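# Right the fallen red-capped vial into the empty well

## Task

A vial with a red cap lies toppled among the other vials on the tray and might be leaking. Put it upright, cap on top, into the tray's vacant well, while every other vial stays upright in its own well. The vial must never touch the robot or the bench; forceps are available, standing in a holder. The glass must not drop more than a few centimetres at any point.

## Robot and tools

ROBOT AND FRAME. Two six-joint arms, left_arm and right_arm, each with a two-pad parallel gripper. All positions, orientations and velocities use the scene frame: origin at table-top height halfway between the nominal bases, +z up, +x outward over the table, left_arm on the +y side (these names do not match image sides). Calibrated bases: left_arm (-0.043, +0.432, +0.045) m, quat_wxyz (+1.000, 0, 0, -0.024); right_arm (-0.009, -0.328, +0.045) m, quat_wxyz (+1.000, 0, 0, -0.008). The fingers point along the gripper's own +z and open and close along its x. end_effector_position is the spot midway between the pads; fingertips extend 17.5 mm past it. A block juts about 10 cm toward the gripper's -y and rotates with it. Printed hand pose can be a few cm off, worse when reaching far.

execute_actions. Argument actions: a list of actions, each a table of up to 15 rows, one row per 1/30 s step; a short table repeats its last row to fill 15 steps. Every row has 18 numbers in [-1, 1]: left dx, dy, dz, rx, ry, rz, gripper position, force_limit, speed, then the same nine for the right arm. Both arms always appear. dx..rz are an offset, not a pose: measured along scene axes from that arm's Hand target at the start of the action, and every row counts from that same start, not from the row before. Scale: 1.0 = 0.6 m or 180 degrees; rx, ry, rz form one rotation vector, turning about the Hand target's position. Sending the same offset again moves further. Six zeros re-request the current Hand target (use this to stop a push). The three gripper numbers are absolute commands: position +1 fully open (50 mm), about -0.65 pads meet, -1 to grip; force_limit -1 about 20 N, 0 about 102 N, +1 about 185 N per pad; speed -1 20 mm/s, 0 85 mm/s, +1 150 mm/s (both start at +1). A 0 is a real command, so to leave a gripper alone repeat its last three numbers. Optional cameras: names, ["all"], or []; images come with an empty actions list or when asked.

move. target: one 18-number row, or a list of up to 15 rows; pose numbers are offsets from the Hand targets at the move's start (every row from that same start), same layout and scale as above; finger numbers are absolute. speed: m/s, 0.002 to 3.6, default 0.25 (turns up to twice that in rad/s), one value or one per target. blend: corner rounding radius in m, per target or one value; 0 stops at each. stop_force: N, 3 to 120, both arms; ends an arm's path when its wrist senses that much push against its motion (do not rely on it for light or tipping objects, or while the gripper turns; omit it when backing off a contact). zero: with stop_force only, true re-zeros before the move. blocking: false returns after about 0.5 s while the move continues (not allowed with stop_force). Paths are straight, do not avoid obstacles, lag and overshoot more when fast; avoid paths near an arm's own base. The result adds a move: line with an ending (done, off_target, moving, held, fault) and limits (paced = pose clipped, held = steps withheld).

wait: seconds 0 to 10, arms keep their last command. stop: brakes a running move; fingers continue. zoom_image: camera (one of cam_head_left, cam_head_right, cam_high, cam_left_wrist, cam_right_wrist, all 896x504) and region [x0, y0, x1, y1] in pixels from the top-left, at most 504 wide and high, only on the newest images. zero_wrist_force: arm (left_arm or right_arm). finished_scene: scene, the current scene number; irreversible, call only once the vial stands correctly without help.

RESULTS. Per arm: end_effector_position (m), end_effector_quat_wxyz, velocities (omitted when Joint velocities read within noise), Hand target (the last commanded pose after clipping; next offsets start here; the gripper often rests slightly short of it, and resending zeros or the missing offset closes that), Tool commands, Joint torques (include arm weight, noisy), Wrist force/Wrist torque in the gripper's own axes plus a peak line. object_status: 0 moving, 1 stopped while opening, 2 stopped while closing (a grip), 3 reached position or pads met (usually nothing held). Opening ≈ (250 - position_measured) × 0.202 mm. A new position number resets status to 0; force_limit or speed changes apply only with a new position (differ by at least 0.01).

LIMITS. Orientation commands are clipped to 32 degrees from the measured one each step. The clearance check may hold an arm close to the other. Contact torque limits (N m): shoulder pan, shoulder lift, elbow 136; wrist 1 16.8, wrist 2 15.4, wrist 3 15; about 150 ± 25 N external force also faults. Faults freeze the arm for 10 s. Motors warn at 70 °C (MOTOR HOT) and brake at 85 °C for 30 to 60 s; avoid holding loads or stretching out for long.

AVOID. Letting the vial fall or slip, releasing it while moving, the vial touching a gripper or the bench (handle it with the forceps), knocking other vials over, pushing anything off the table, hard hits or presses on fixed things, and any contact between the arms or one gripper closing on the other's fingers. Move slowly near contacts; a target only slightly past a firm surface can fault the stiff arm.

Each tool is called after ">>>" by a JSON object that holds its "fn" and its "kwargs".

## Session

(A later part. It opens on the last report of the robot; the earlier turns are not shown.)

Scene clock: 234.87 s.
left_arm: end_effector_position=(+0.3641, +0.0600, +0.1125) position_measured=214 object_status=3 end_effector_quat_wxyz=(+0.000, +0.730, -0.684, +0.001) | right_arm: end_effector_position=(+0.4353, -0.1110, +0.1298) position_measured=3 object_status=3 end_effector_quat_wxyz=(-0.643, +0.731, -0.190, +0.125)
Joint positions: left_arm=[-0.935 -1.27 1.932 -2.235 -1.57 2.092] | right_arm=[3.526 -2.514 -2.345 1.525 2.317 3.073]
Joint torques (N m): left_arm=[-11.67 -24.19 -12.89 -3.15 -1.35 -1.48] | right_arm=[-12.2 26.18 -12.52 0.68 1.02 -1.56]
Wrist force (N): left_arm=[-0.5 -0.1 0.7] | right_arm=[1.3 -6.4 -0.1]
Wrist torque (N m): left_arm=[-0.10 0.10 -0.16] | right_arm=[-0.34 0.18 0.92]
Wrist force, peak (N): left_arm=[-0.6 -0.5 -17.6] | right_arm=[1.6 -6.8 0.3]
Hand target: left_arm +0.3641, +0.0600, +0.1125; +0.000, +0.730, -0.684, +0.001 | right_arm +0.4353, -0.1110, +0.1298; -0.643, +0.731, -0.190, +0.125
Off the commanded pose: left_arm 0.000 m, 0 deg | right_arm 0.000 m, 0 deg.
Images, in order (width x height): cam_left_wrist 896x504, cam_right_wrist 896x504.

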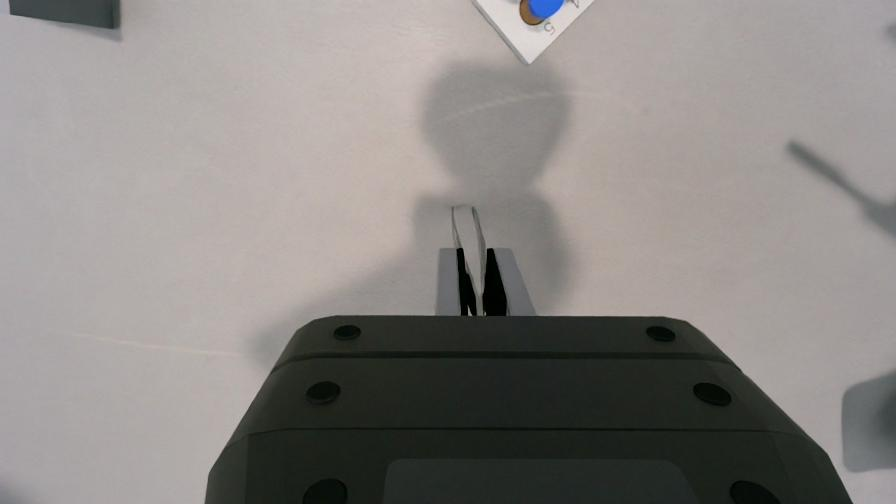

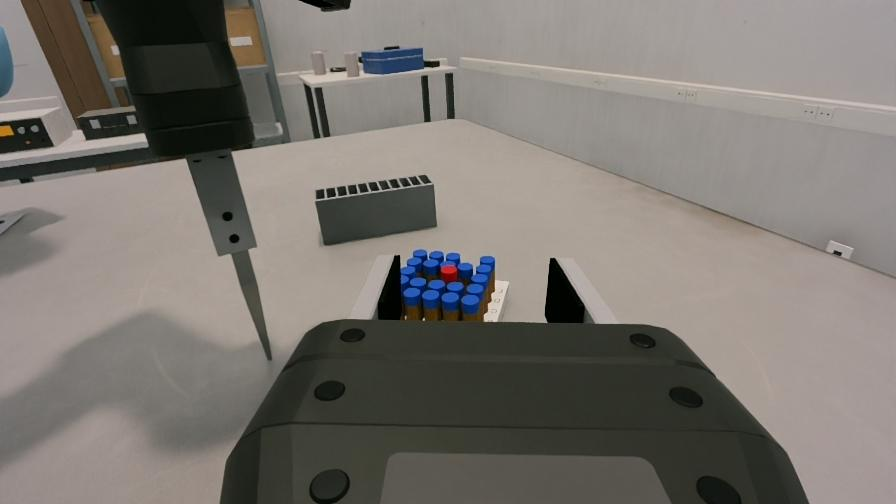

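>>> {"fn": "execute_actions", "kwargs": {"actions": [[[0,0,0,0,0,0,-0.395,-1,-1,0,0,0,0,0,0,1,1,1]],[[0,0,0,0,0,0,-0.395,-1,-1,0,0,0,0,0,0,1,1,1]]], "cameras": ["cam_left_wrist","cam_right_wrist"]}}

>>> {"fn": "zoom_image", "kwargs": {"camera": "cam_left_wrist", "region": [415, 170, 535, 320]}}

>>> {"fn": "zoom_image", "kwargs": {"camera": "cam_right_wrist", "region": [160, 120, 310, 370]}}

Scene clock: 236.27 s.
left_arm: end_effector_position=(+0.3641, +0.0600, +0.1125) position_measured=212 object_status=3 end_effector_quat_wxyz=(+0.000, +0.730, -0.684, +0.001) | right_arm: end_effector_position=(+0.4353, -0.1110, +0.1298) position_measured=3 object_status=3 end_effector_quat_wxyz=(-0.643, +0.731, -0.190, +0.125)
Joint positions: left_arm=[-0.935 -1.27 1.932 -2.235 -1.57 2.092] | right_arm=[3.526 -2.514 -2.345 1.525 2.317 3.073]
Joint torques (N m): left_arm=[-11.23 -23.99 -13.41 -1.07 -1.32 -1.42] | right_arm=[-12.63 26.54 -12.77 0.54 1.07 -1.5]
Wrist force (N): left_arm=[-0.5 -0.5 0.7] | right_arm=[1.8 -6.5 0.1]
Wrist torque (N m): left_arm=[-0.16 0.10 -0.16] | right_arm=[-0.36 0.11 0.93]
Wrist force, peak (N): left_arm=[-0.6 -0.2 0.9] | right_arm=[1.4 -6.7 0.1]
Hand target: left_arm +0.3641, +0.0600, +0.1125; +0.000, +0.730, -0.684, +0.001 | right_arm +0.4353, -0.1110, +0.1298; -0.643, +0.731, -0.190, +0.125
Off the commanded pose: left_arm 0.000 m, 0 deg | right_arm 0.000 m, 0 deg.
Images, in order (width x height): cam_left_wrist 896x504, cam_right_wrist 896x504.

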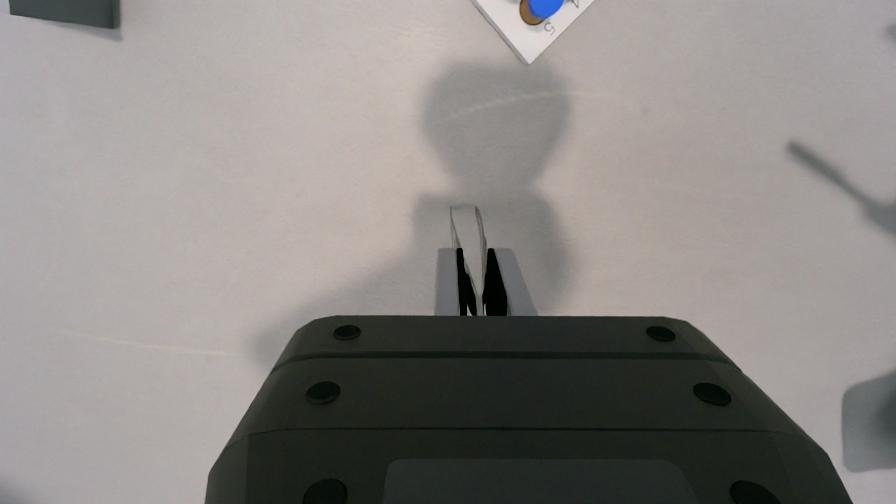

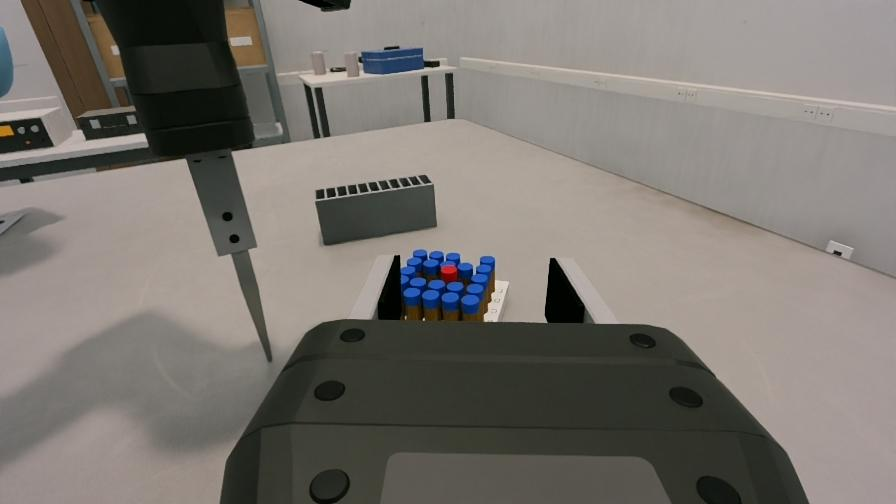

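Scaled by 3.360 from the camera's 896x504 image, which has a finer 1280x720 frame.

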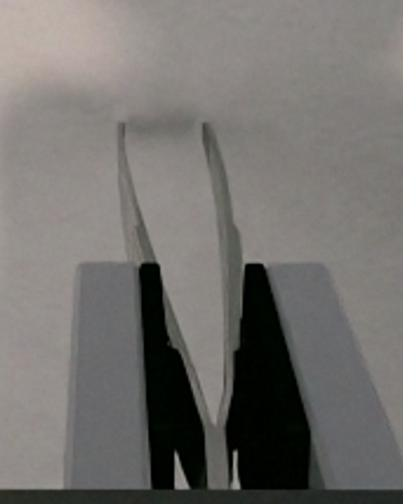

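Scaled by 2.016 from the camera's 896x504 image, which has a finer 1280x720 frame.

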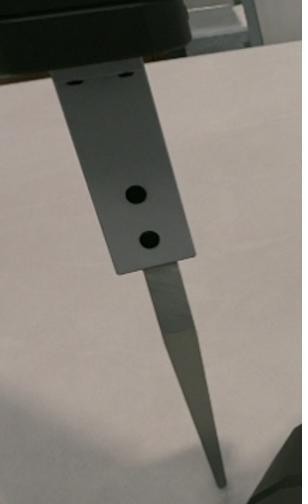

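>>> {"fn": "execute_actions", "kwargs": {"actions": [[[0,0,0,0,0,0,-0.385,-1,-1,0,0,0,0,0,0,1,1,1]],[[0,0,0,0,0,0,-0.385,-1,-1,0,0,0,0,0,0,1,1,1]]], "cameras": ["cam_left_wrist","cam_right_wrist"]}}

>>> {"fn": "zoom_image", "kwargs": {"camera": "cam_left_wrist", "region": [415, 170, 535, 320]}}

>>> {"fn": "zoom_image", "kwargs": {"camera": "cam_right_wrist", "region": [160, 120, 310, 370]}}

Scene clock: 237.60 s.
left_arm: end_effector_position=(+0.3641, +0.0600, +0.1125) position_measured=210 object_status=3 end_effector_quat_wxyz=(+0.000, +0.730, -0.684, +0.001) | right_arm: end_effector_position=(+0.4353, -0.1110, +0.1298) position_measured=3 object_status=3 end_effector_quat_wxyz=(-0.643, +0.731, -0.190, +0.125)
Joint positions: left_arm=[-0.935 -1.27 1.932 -2.235 -1.57 2.092] | right_arm=[3.526 -2.514 -2.345 1.525 2.317 3.073]
Joint torques (N m): left_arm=[-11.93 -22.97 -12.84 -1.07 -1.45 -1.76] | right_arm=[-13.89 26.54 -12.83 0.45 1.05 -1.38]
Wrist force (N): left_arm=[-0.7 -0.3 0.7] | right_arm=[1.4 -6.2 0.4]
Wrist torque (N m): left_arm=[-0.13 0.13 -0.16] | right_arm=[-0.31 0.17 0.93]
Wrist force, peak (N): left_arm=[-0.4 -0.4 1.1] | right_arm=[1.5 -6.7 0.4]
Hand target: left_arm +0.3641, +0.0600, +0.1125; +0.000, +0.730, -0.684, +0.001 | right_arm +0.4353, -0.1110, +0.1298; -0.643, +0.731, -0.190, +0.125
Off the commanded pose: left_arm 0.000 m, 0 deg | right_arm 0.000 m, 0 deg.
Images, in order (width x height): cam_left_wrist 896x504, cam_right_wrist 896x504.

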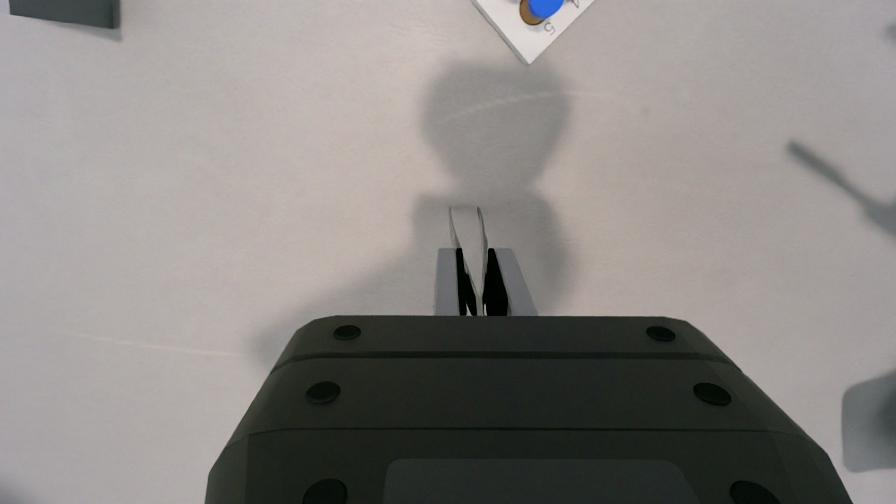

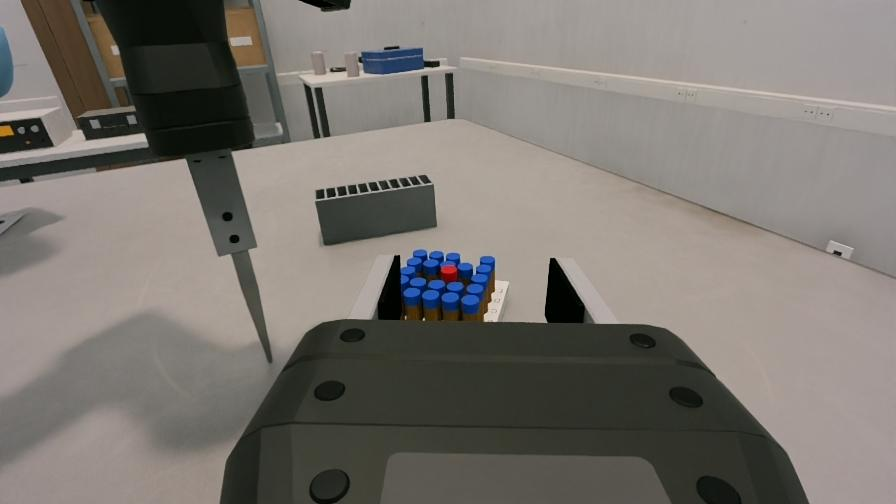

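Scaled by 3.360 from the camera's 896x504 image, which has a finer 1280x720 frame.

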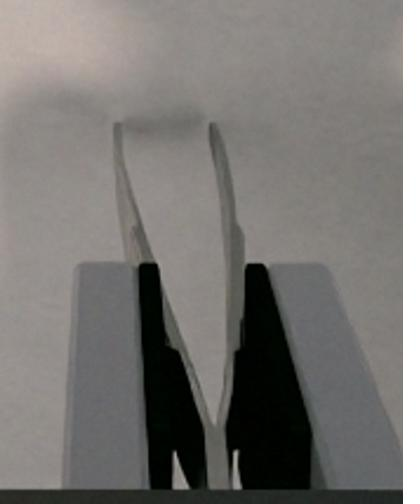

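Scaled by 2.016 from the camera's 896x504 image, which has a finer 1280x720 frame.

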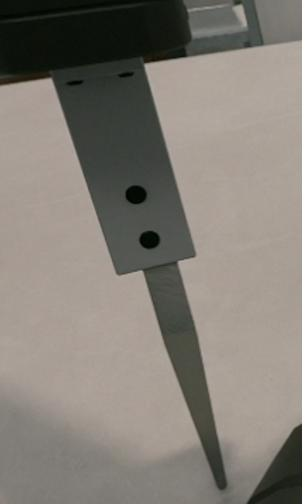

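>>> {"fn": "execute_actions", "kwargs": {"actions": [[[0,0,0,0,0,0,-0.37,-1,-1,0,0,0,0,0,0,1,1,1]],[[0,0,0,0,0,0,-0.37,-1,-1,0,0,0,0,0,0,1,1,1]]], "cameras": ["cam_left_wrist","cam_right_wrist"]}}

>>> {"fn": "zoom_image", "kwargs": {"camera": "cam_left_wrist", "region": [415, 170, 535, 320]}}

>>> {"fn": "zoom_image", "kwargs": {"camera": "cam_right_wrist", "region": [160, 120, 310, 370]}}

Scene clock: 238.93 s.
left_arm: end_effector_position=(+0.3641, +0.0600, +0.1125) position_measured=208 object_status=3 end_effector_quat_wxyz=(+0.000, +0.730, -0.684, +0.001) | right_arm: end_effector_position=(+0.4353, -0.1110, +0.1298) position_measured=3 object_status=3 end_effector_quat_wxyz=(-0.643, +0.731, -0.190, +0.125)
Joint positions: left_arm=[-0.935 -1.27 1.932 -2.235 -1.57 2.092] | right_arm=[3.526 -2.514 -2.345 1.525 2.317 3.073]
Joint torques (N m): left_arm=[-11.28 -23.51 -13.11 -1.11 -1.31 -1.63] | right_arm=[-14.03 27.12 -13.35 0.48 0.99 -1.54]
Wrist force (N): left_arm=[-0.6 -0.1 0.6] | right_arm=[1.6 -6.7 0.0]
Wrist torque (N m): left_arm=[-0.11 0.11 -0.16] | right_arm=[-0.38 0.14 0.93]
Wrist force, peak (N): left_arm=[-0.6 -0.4 1.0] | right_arm=[1.9 -6.7 0.4]
Hand target: left_arm +0.3641, +0.0600, +0.1125; +0.000, +0.730, -0.684, +0.001 | right_arm +0.4353, -0.1110, +0.1298; -0.643, +0.731, -0.190, +0.125
Off the commanded pose: left_arm 0.000 m, 0 deg | right_arm 0.000 m, 0 deg.
Images, in order (width x height): cam_left_wrist 896x504, cam_right_wrist 896x504.

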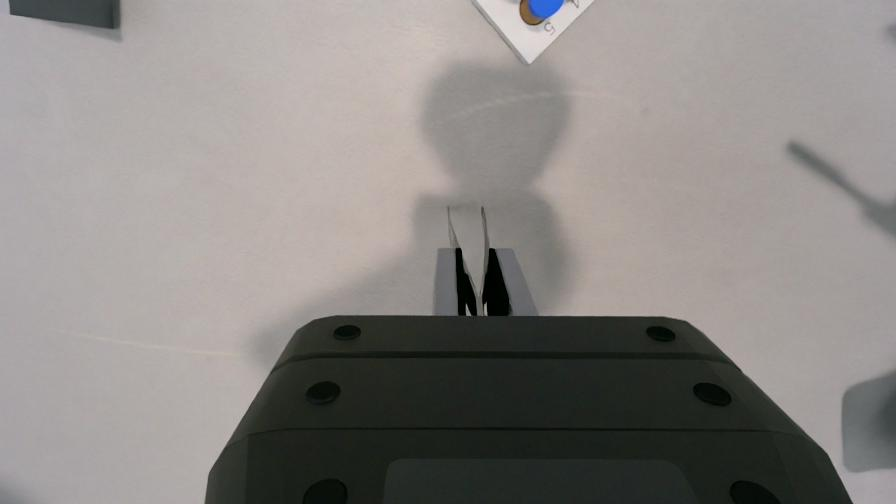

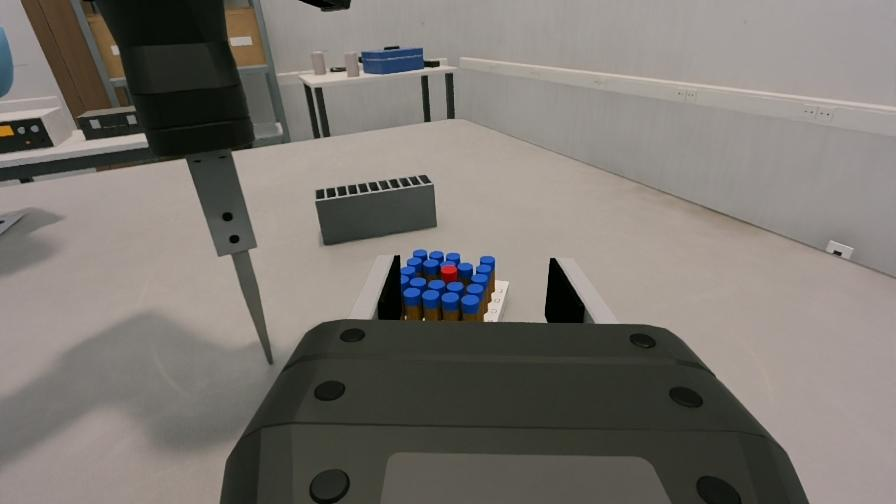

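Scaled by 3.360 from the camera's 896x504 image, which has a finer 1280x720 frame.

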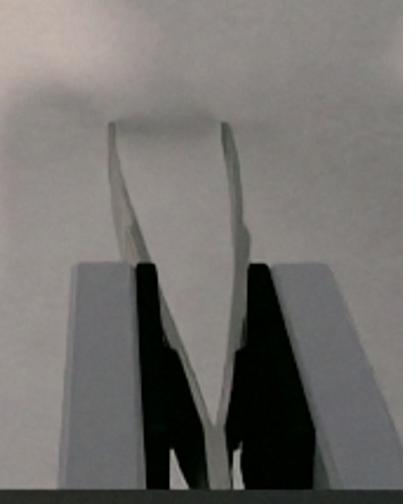

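Scaled by 2.016 from the camera's 896x504 image, which has a finer 1280x720 frame.

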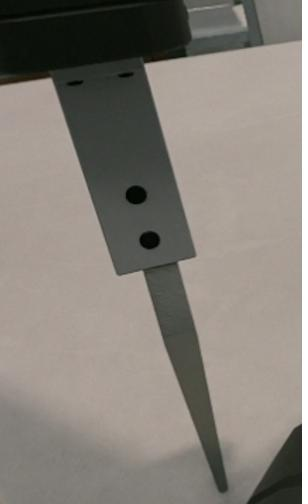

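>>> {"fn": "execute_actions", "kwargs": {"actions": [[[0,0,0,0,0,0,-0.41,-1,-1,0,0,0,0,0,0,1,1,1]],[[0,0,0,0,0,0,-0.41,-1,-1,0,0,0,0,0,0,1,1,1]]], "cameras": []}}

>>> {"fn": "move", "kwargs": {"target": [[0,0,0.1792,0,0,0,-0.41,-1,-1,0,0,0,0,0,0,1,1,1],[0.2215,-0.0383,0.2292,0,0,0,-0.41,-1,-1,0,0,0,0,0,0,1,1,1]], "speed": 0.1, "cameras": ["cam_left_wrist","cam_right_wrist"]}}

Scene clock: 240.53 s.
left_arm: end_effector_position=(+0.3641, +0.0600, +0.1125) position_measured=214 object_status=3 end_effector_quat_wxyz=(+0.000, +0.730, -0.684, +0.001) | right_arm: end_effector_position=(+0.4353, -0.1110, +0.1298) position_measured=3 object_status=3 end_effector_quat_wxyz=(-0.643, +0.731, -0.190, +0.125)
Joint positions: left_arm=[-0.935 -1.27 1.932 -2.235 -1.57 2.092] | right_arm=[3.526 -2.514 -2.345 1.525 2.317 3.073]
Joint torques (N m): left_arm=[-11.29 -24.33 -12.76 -1.19 -1.5 -1.5] | right_arm=[-13.92 26.94 -10.95 0.76 0.96 -1.58]
Wrist force (N): left_arm=[-0.6 -0.4 0.7] | right_arm=[1.8 -6.6 0.4]
Wrist torque (N m): left_arm=[-0.14 0.11 -0.16] | right_arm=[-0.37 0.12 0.93]
Wrist force, peak (N): left_arm=[-0.5 -0.2 1.0] | right_arm=[1.5 -6.7 0.3]
Hand target: left_arm +0.3641, +0.0600, +0.1125; +0.000, +0.730, -0.684, +0.001 | right_arm +0.4353, -0.1110, +0.1298; -0.643, +0.731, -0.190, +0.125
Off the commanded pose: left_arm 0.000 m, 0 deg | right_arm 0.000 m, 0 deg.
No camera images: "cameras" was empty.

Scene clock: 243.77 s.
left_arm: end_effector_position=(+0.4970, +0.0371, +0.2500) position_measured=214 object_status=3 end_effector_quat_wxyz=(+0.000, +0.730, -0.684, +0.001) | right_arm: end_effector_position=(+0.4353, -0.1110, +0.1298) position_measured=3 object_status=3 end_effector_quat_wxyz=(-0.643, +0.731, -0.190, +0.125)
Joint positions: left_arm=[-0.783 -1.151 1.373 -1.793 -1.57 2.245] | right_arm=[3.526 -2.514 -2.345 1.525 2.317 3.073]
Joint torques (N m): left_arm=[-13.47 -48.91 -31.63 -4.52 -1.38 -0.98] | right_arm=[-12.05 26.46 -12.45 0.49 0.71 -1.38]
Wrist force (N): left_arm=[-0.5 -0.3 0.9] | right_arm=[1.7 -6.4 -0.1]
Wrist torque (N m): left_arm=[-0.13 0.09 -0.15] | right_arm=[-0.34 0.12 0.92]
Wrist force, peak (N): left_arm=[-0.8 -0.2 2.2] | right_arm=[1.9 -6.6 0.1]
Hand target: left_arm +0.4970, +0.0370, +0.2501; +0.000, +0.730, -0.684, +0.001 | right_arm +0.4353, -0.1110, +0.1298; -0.643, +0.731, -0.190, +0.125
Off the commanded pose: left_arm 0.000 m, 0 deg | right_arm 0.000 m, 0 deg.
move: done
Images, in order (width x height): cam_left_wrist 896x504, cam_right_wrist 896x504.

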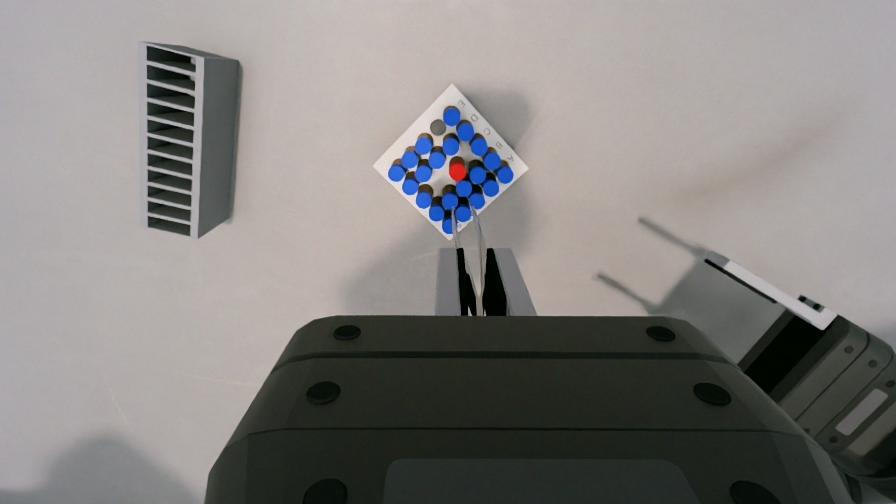

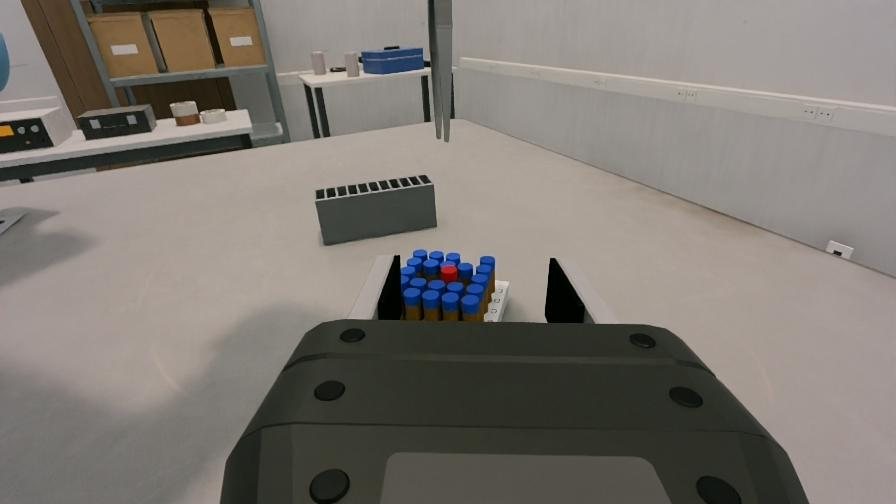

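>>> {"fn": "zoom_image", "kwargs": {"camera": "cam_left_wrist", "region": [360, 70, 560, 270]}}

>>> {"fn": "zoom_image", "kwargs": {"camera": "cam_right_wrist", "region": [390, 210, 510, 330]}}

Scaled by 2.520 from the camera's 896x504 image, which has a finer 1280x720 frame.

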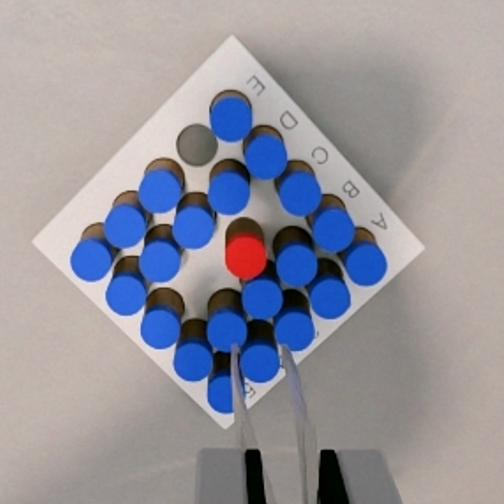

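Scaled by 4.200 from the camera's 896x504 image, which has a finer 1280x720 frame.

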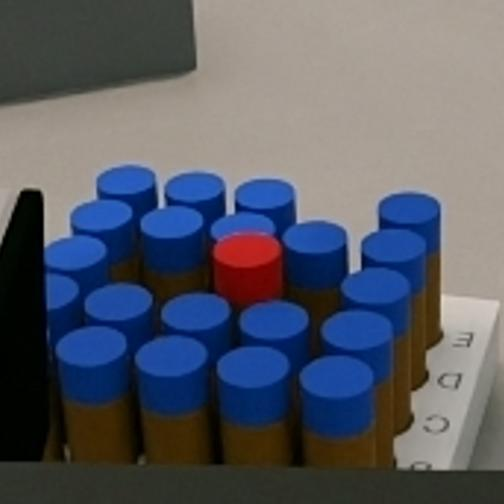

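>>> {"fn": "move", "kwargs": {"target": [0,0,-0.0833,0,0,0,-0.41,-1,-1,0,0,0,0,0,0,1,1,1], "speed": 0.08, "cameras": ["cam_left_wrist","cam_right_wrist"]}}

>>> {"fn": "zoom_image", "kwargs": {"camera": "cam_left_wrist", "region": [360, 70, 560, 270]}}

Scene clock: 245.30 s.
left_arm: end_effector_position=(+0.4970, +0.0370, +0.2000) position_measured=214 object_status=3 end_effector_quat_wxyz=(+0.000, +0.730, -0.684, +0.001) | right_arm: end_effector_position=(+0.4353, -0.1110, +0.1298) position_measured=3 object_status=3 end_effector_quat_wxyz=(-0.643, +0.731, -0.190, +0.125)
Joint positions: left_arm=[-0.783 -1.118 1.457 -1.91 -1.57 2.245] | right_arm=[3.526 -2.514 -2.345 1.525 2.317 3.073]
Joint torques (N m): left_arm=[-12.49 -57.6 -24.94 -2.31 -0.03 1.29] | right_arm=[-13.35 27.47 -11.62 0.52 0.96 -1.66]
Wrist force (N): left_arm=[-0.2 -0.2 1.0] | right_arm=[1.8 -6.4 0.2]
Wrist torque (N m): left_arm=[-0.11 0.06 -0.15] | right_arm=[-0.35 0.10 0.92]
Wrist force, peak (N): left_arm=[-0.3 -0.1 2.4] | right_arm=[2.0 -6.8 0.4]
Hand target: left_arm +0.4970, +0.0370, +0.2001; +0.000, +0.730, -0.684, +0.001 | right_arm +0.4353, -0.1110, +0.1298; -0.643, +0.731, -0.190, +0.125
Off the commanded pose: left_arm 0.000 m, 0 deg | right_arm 0.000 m, 0 deg.
move: done
Images, in order (width x height): cam_left_wrist 896x504, cam_right_wrist 896x504.

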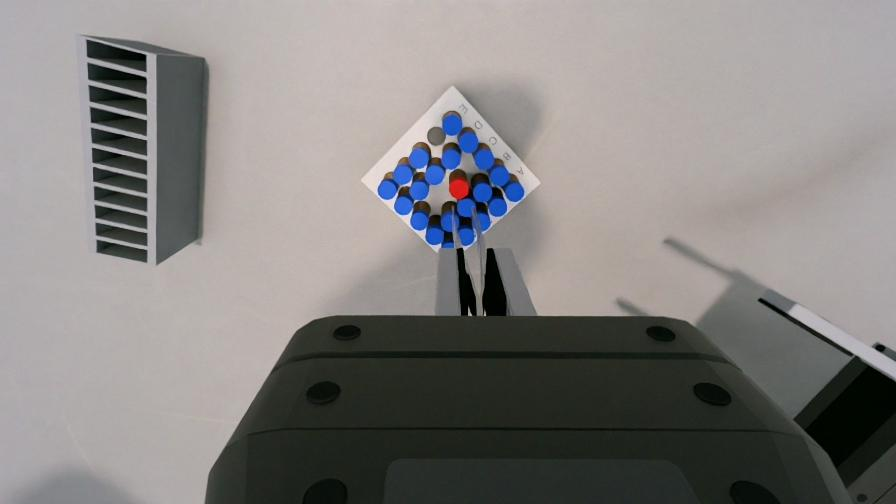

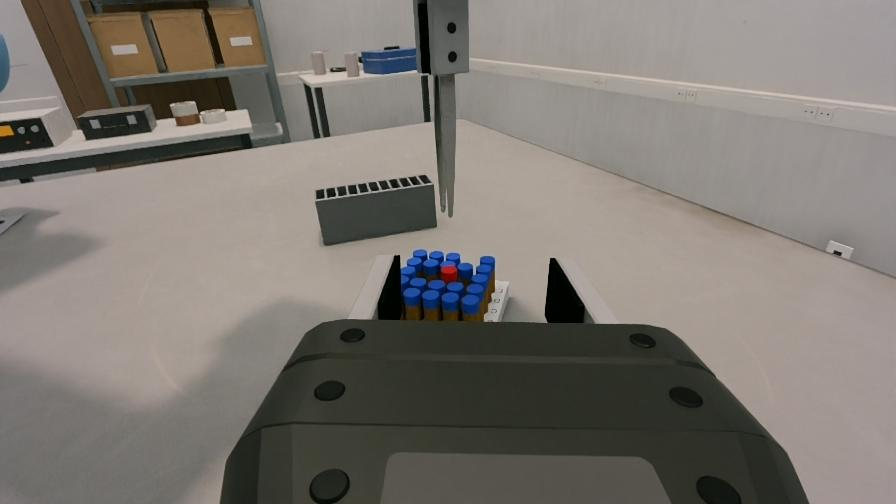

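Scaled by 2.520 from the camera's 896x504 image, which has a finer 1280x720 frame.

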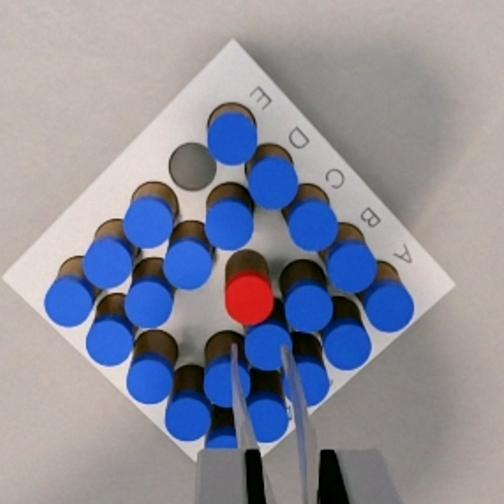

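>>> {"fn": "move", "kwargs": {"target": [[-0.003,0.003,0,0,0,0,-0.41,-1,-1,0,0,0,0,0,0,1,1,1],[-0.003,0.003,-0.045,0,0,0,-0.41,-1,-1,0,0,0,0,0,0,1,1,1]], "speed": 0.05, "cameras": []}}

>>> {"fn": "execute_actions", "kwargs": {"actions": [[[0,0,0,0,0,0,-0.38,-1,-1,0,0,0,0,0,0,1,1,1]],[[0,0,0,0,0,0,-0.38,-1,-1,0,0,0,0,0,0,1,1,1]]], "cameras": ["cam_left_wrist","cam_right_wrist"]}}

>>> {"fn": "zoom_image", "kwargs": {"camera": "cam_left_wrist", "region": [380, 120, 540, 280]}}

>>> {"fn": "zoom_image", "kwargs": {"camera": "cam_right_wrist", "region": [390, 210, 510, 330]}}

Scene clock: 247.00 s.
left_arm: end_effector_position=(+0.4952, +0.0388, +0.1729) position_measured=214 object_status=3 end_effector_quat_wxyz=(+0.000, +0.730, -0.684, +0.001) | right_arm: end_effector_position=(+0.4353, -0.1110, +0.1298) position_measured=3 object_status=3 end_effector_quat_wxyz=(-0.643, +0.731, -0.190, +0.125)
Joint positions: left_arm=[-0.783 -1.101 1.504 -1.975 -1.57 2.244] | right_arm=[3.526 -2.514 -2.345 1.525 2.317 3.073]
Joint torques (N m): left_arm=[-13.53 -58.09 -28.87 -0.79 1.52 -1.46] | right_arm=[-12.85 27.31 -11.69 0.41 1.06 -1.53]
Wrist force (N): left_arm=[-0.4 0.0 0.6] | right_arm=[1.3 -6.3 0.4]
Wrist torque (N m): left_arm=[-0.09 0.08 -0.14] | right_arm=[-0.32 0.19 0.93]
Wrist force, peak (N): left_arm=[-0.3 -0.4 1.6] | right_arm=[1.7 -6.7 0.3]
Hand target: left_arm +0.4952, +0.0388, +0.1731; +0.000, +0.730, -0.684, +0.001 | right_arm +0.4353, -0.1110, +0.1298; -0.643, +0.731, -0.190, +0.125
Off the commanded pose: left_arm 0.000 m, 0 deg | right_arm 0.000 m, 0 deg.
move: done
No camera images: "cameras" was empty.

Scene clock: 248.20 s.
left_arm: end_effector_position=(+0.4952, +0.0388, +0.1731) position_measured=209 object_status=3 end_effector_quat_wxyz=(+0.000, +0.730, -0.684, +0.001) | right_arm: end_effector_position=(+0.4353, -0.1110, +0.1298) position_measured=3 object_status=3 end_effector_quat_wxyz=(-0.643, +0.731, -0.190, +0.125)
Joint positions: left_arm=[-0.783 -1.101 1.504 -1.975 -1.57 2.244] | right_arm=[3.526 -2.514 -2.345 1.525 2.317 3.073]
Joint torques (N m): left_arm=[-11.79 -58.27 -29.29 -3.57 1.69 -1.38] | right_arm=[-13.6 26.67 -11.66 0.41 0.92 -1.64]
Wrist force (N): left_arm=[-0.3 -0.1 0.8] | right_arm=[1.7 -6.6 0.3]
Wrist torque (N m): left_arm=[-0.11 0.06 -0.14] | right_arm=[-0.38 0.13 0.92]
Wrist force, peak (N): left_arm=[-0.6 -0.3 1.0] | right_arm=[1.7 -6.7 0.3]
Hand target: left_arm +0.4952, +0.0388, +0.1731; +0.000, +0.730, -0.684, +0.001 | right_arm +0.4353, -0.1110, +0.1298; -0.643, +0.731, -0.190, +0.125
Off the commanded pose: left_arm 0.000 m, 0 deg | right_arm 0.000 m, 0 deg.
Images, in order (width x height): cam_left_wrist 896x504, cam_right_wrist 896x504.

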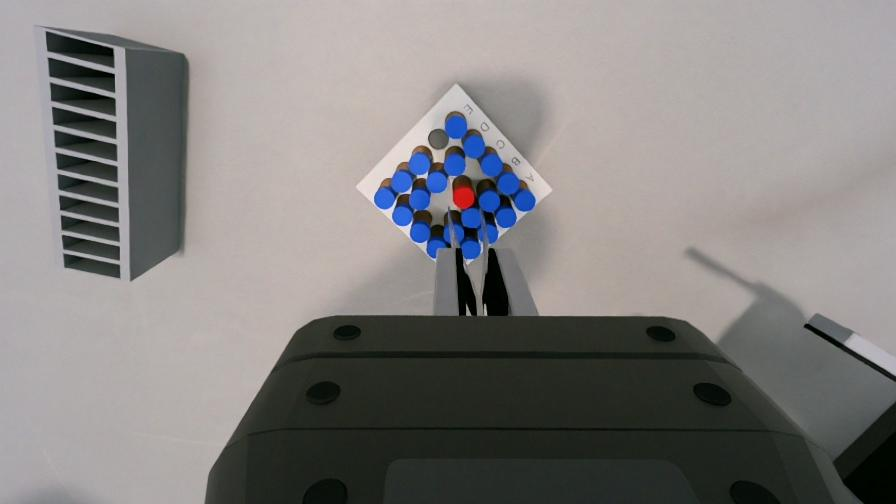

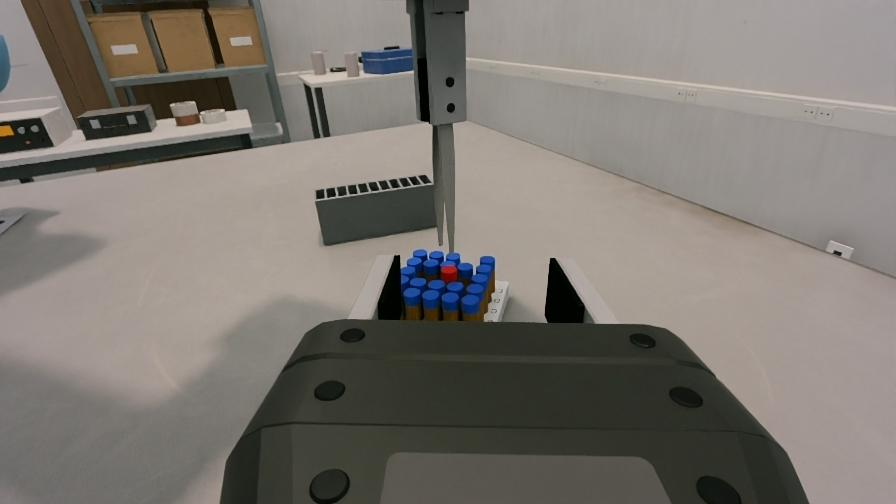

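Scaled by 3.150 from the camera's 896x504 image, which has a finer 1280x720 frame.

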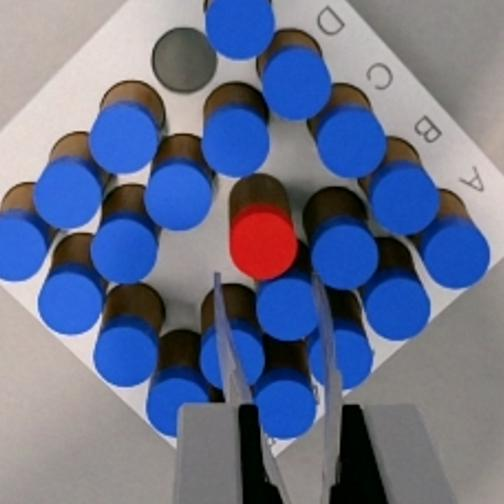

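Scaled by 4.200 from the camera's 896x504 image, which has a finer 1280x720 frame.

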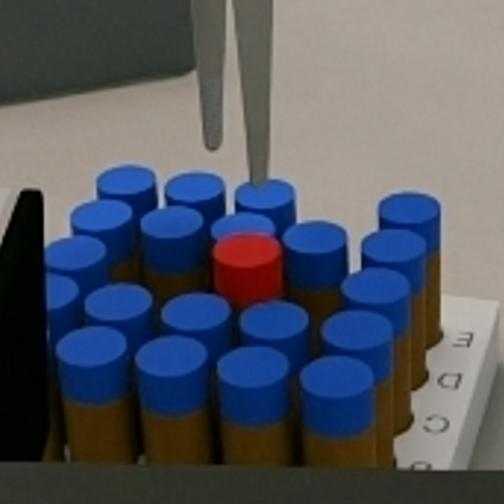

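>>> {"fn": "move", "kwargs": {"target": [0,0,-0.0218,0,0,0,-0.38,-1,-1,0,0,0,0,0,0,1,1,1], "speed": 0.04, "cameras": ["cam_left_wrist","cam_right_wrist"]}}

>>> {"fn": "zoom_image", "kwargs": {"camera": "cam_left_wrist", "region": [420, 160, 520, 260]}}

>>> {"fn": "zoom_image", "kwargs": {"camera": "cam_right_wrist", "region": [390, 210, 510, 330]}}

Scene clock: 249.30 s.
left_arm: end_effector_position=(+0.4952, +0.0388, +0.1598) position_measured=209 object_status=3 end_effector_quat_wxyz=(+0.000, +0.730, -0.684, +0.001) end_effector_velocity=(+0.000, +0.000, +0.002) end_effector_angular_velocity=(+0.001, +0.001, +0.000) | right_arm: end_effector_position=(+0.4353, -0.1110, +0.1298) position_measured=3 object_status=3 end_effector_quat_wxyz=(-0.643, +0.731, -0.190, +0.125)
Joint positions: left_arm=[-0.783 -1.088 1.521 -2.005 -1.57 2.244] | right_arm=[3.526 -2.514 -2.345 1.525 2.317 3.073]
Joint velocities: left_arm=[0.001 -0.001 -0.003 0.006 0 0.001] | right_arm=[within noise]
Joint torques (N m): left_arm=[-10 -54.94 -27.9 -0.66 1.61 -1.35] | right_arm=[-12.91 26.5 -11.78 0.44 0.9 -1.75]
Wrist force (N): left_arm=[-0.6 -0.3 0.8] | right_arm=[1.7 -6.2 0.1]
Wrist torque (N m): left_arm=[-0.14 0.10 -0.15] | right_arm=[-0.31 0.12 0.92]
Wrist force, peak (N): left_arm=[-0.7 -0.3 0.9] | right_arm=[1.7 -6.7 0.2]
Hand target: left_arm +0.4952, +0.0388, +0.1600; +0.000, +0.730, -0.684, +0.001 | right_arm +0.4353, -0.1110, +0.1298; -0.643, +0.731, -0.190, +0.125
Off the commanded pose: left_arm 0.000 m, 0 deg | right_arm 0.000 m, 0 deg.
move: done
Images, in order (width x height): cam_left_wrist 896x504, cam_right_wrist 896x504.

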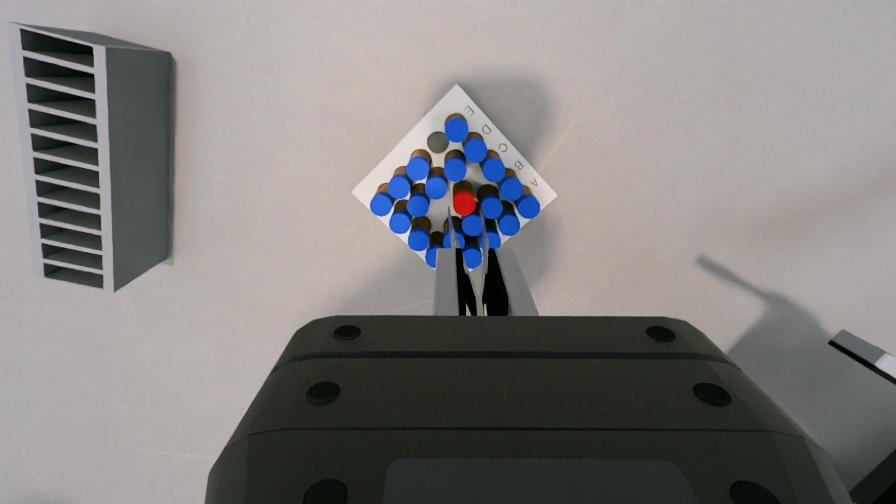

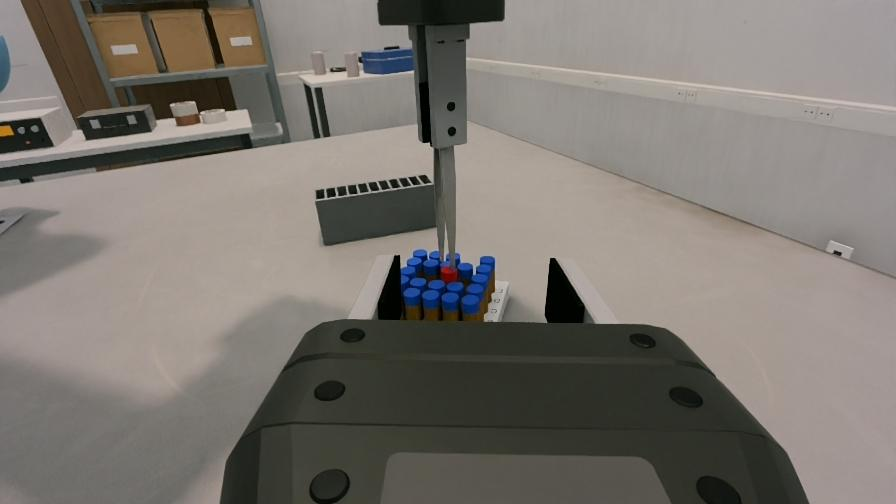

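Scaled by 5.040 from the camera's 896x504 image, which has a finer 1280x720 frame.

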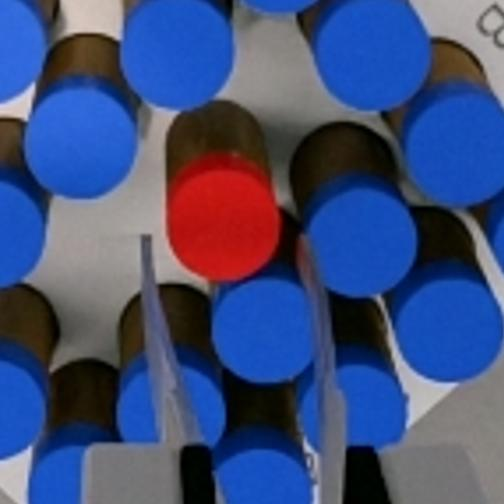

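Scaled by 4.200 from the camera's 896x504 image, which has a finer 1280x720 frame.

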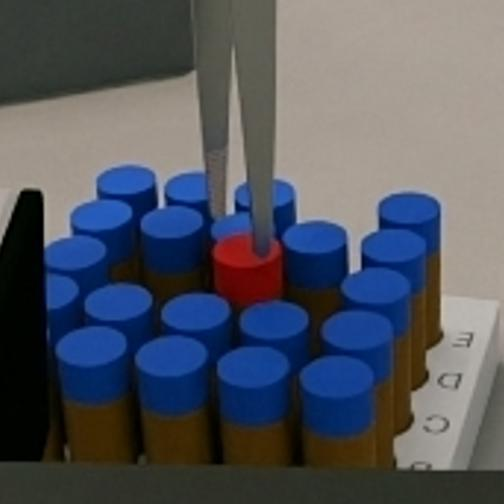

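>>> {"fn": "move", "kwargs": {"target": [0,0,-0.00833,0,0,0,-0.38,-1,-1,0,0,0,0,0,0,1,1,1], "speed": 0.03, "cameras": ["cam_left_wrist","cam_right_wrist"]}}

>>> {"fn": "zoom_image", "kwargs": {"camera": "cam_right_wrist", "region": [390, 210, 510, 330]}}

>>> {"fn": "zoom_image", "kwargs": {"camera": "cam_left_wrist", "region": [420, 160, 520, 260]}}

Scene clock: 250.57 s.
left_arm: end_effector_position=(+0.4952, +0.0388, +0.1549) position_measured=209 object_status=3 end_effector_quat_wxyz=(+0.000, +0.730, -0.684, +0.001) | right_arm: end_effector_position=(+0.4353, -0.1110, +0.1298) position_measured=3 object_status=3 end_effector_quat_wxyz=(-0.643, +0.731, -0.190, +0.125)
Joint positions: left_arm=[-0.783 -1.083 1.528 -2.016 -1.57 2.244] | right_arm=[3.526 -2.514 -2.345 1.525 2.317 3.073]
Joint torques (N m): left_arm=[-9.31 -43.09 -23.66 -2.49 1.34 -1.42] | right_arm=[-12.55 27.52 -11.8 0.69 0.8 -1.42]
Wrist force (N): left_arm=[-0.6 -0.2 0.8] | right_arm=[1.6 -6.4 0.3]
Wrist torque (N m): left_arm=[-0.12 0.10 -0.15] | right_arm=[-0.34 0.14 0.92]
Wrist force, peak (N): left_arm=[-0.5 -0.3 1.0] | right_arm=[1.7 -6.6 -0.1]
Hand target: left_arm +0.4952, +0.0388, +0.1550; +0.000, +0.730, -0.684, +0.001 | right_arm +0.4353, -0.1110, +0.1298; -0.643, +0.731, -0.190, +0.125
Off the commanded pose: left_arm 0.000 m, 0 deg | right_arm 0.000 m, 0 deg.
move: done
Images, in order (width x height): cam_left_wrist 896x504, cam_right_wrist 896x504.

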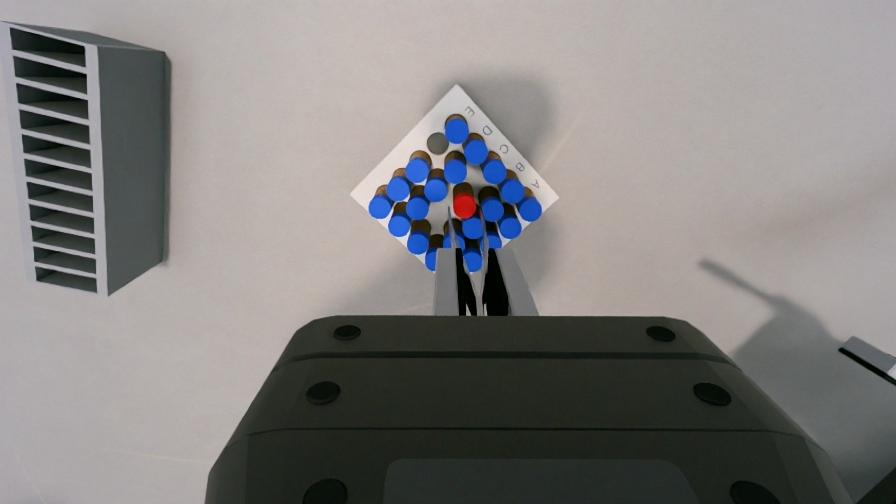

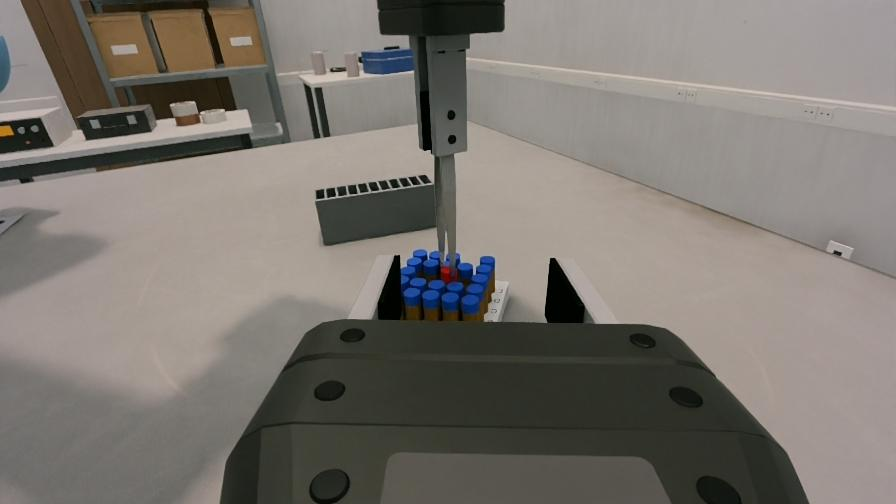

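Scaled by 4.200 from the camera's 896x504 image, which has a finer 1280x720 frame.

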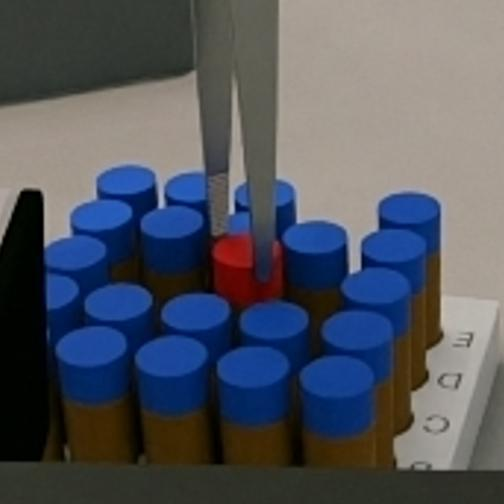

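Scaled by 5.040 from the camera's 896x504 image, which has a finer 1280x720 frame.

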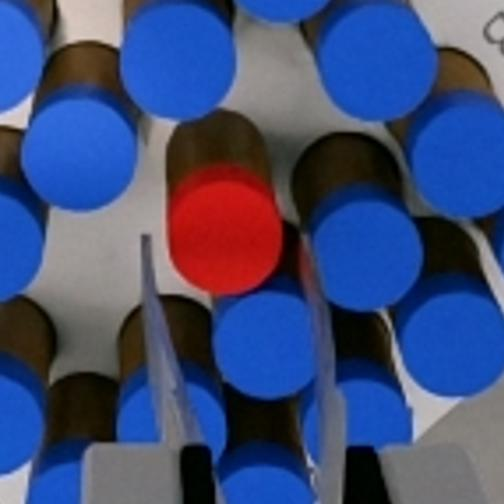

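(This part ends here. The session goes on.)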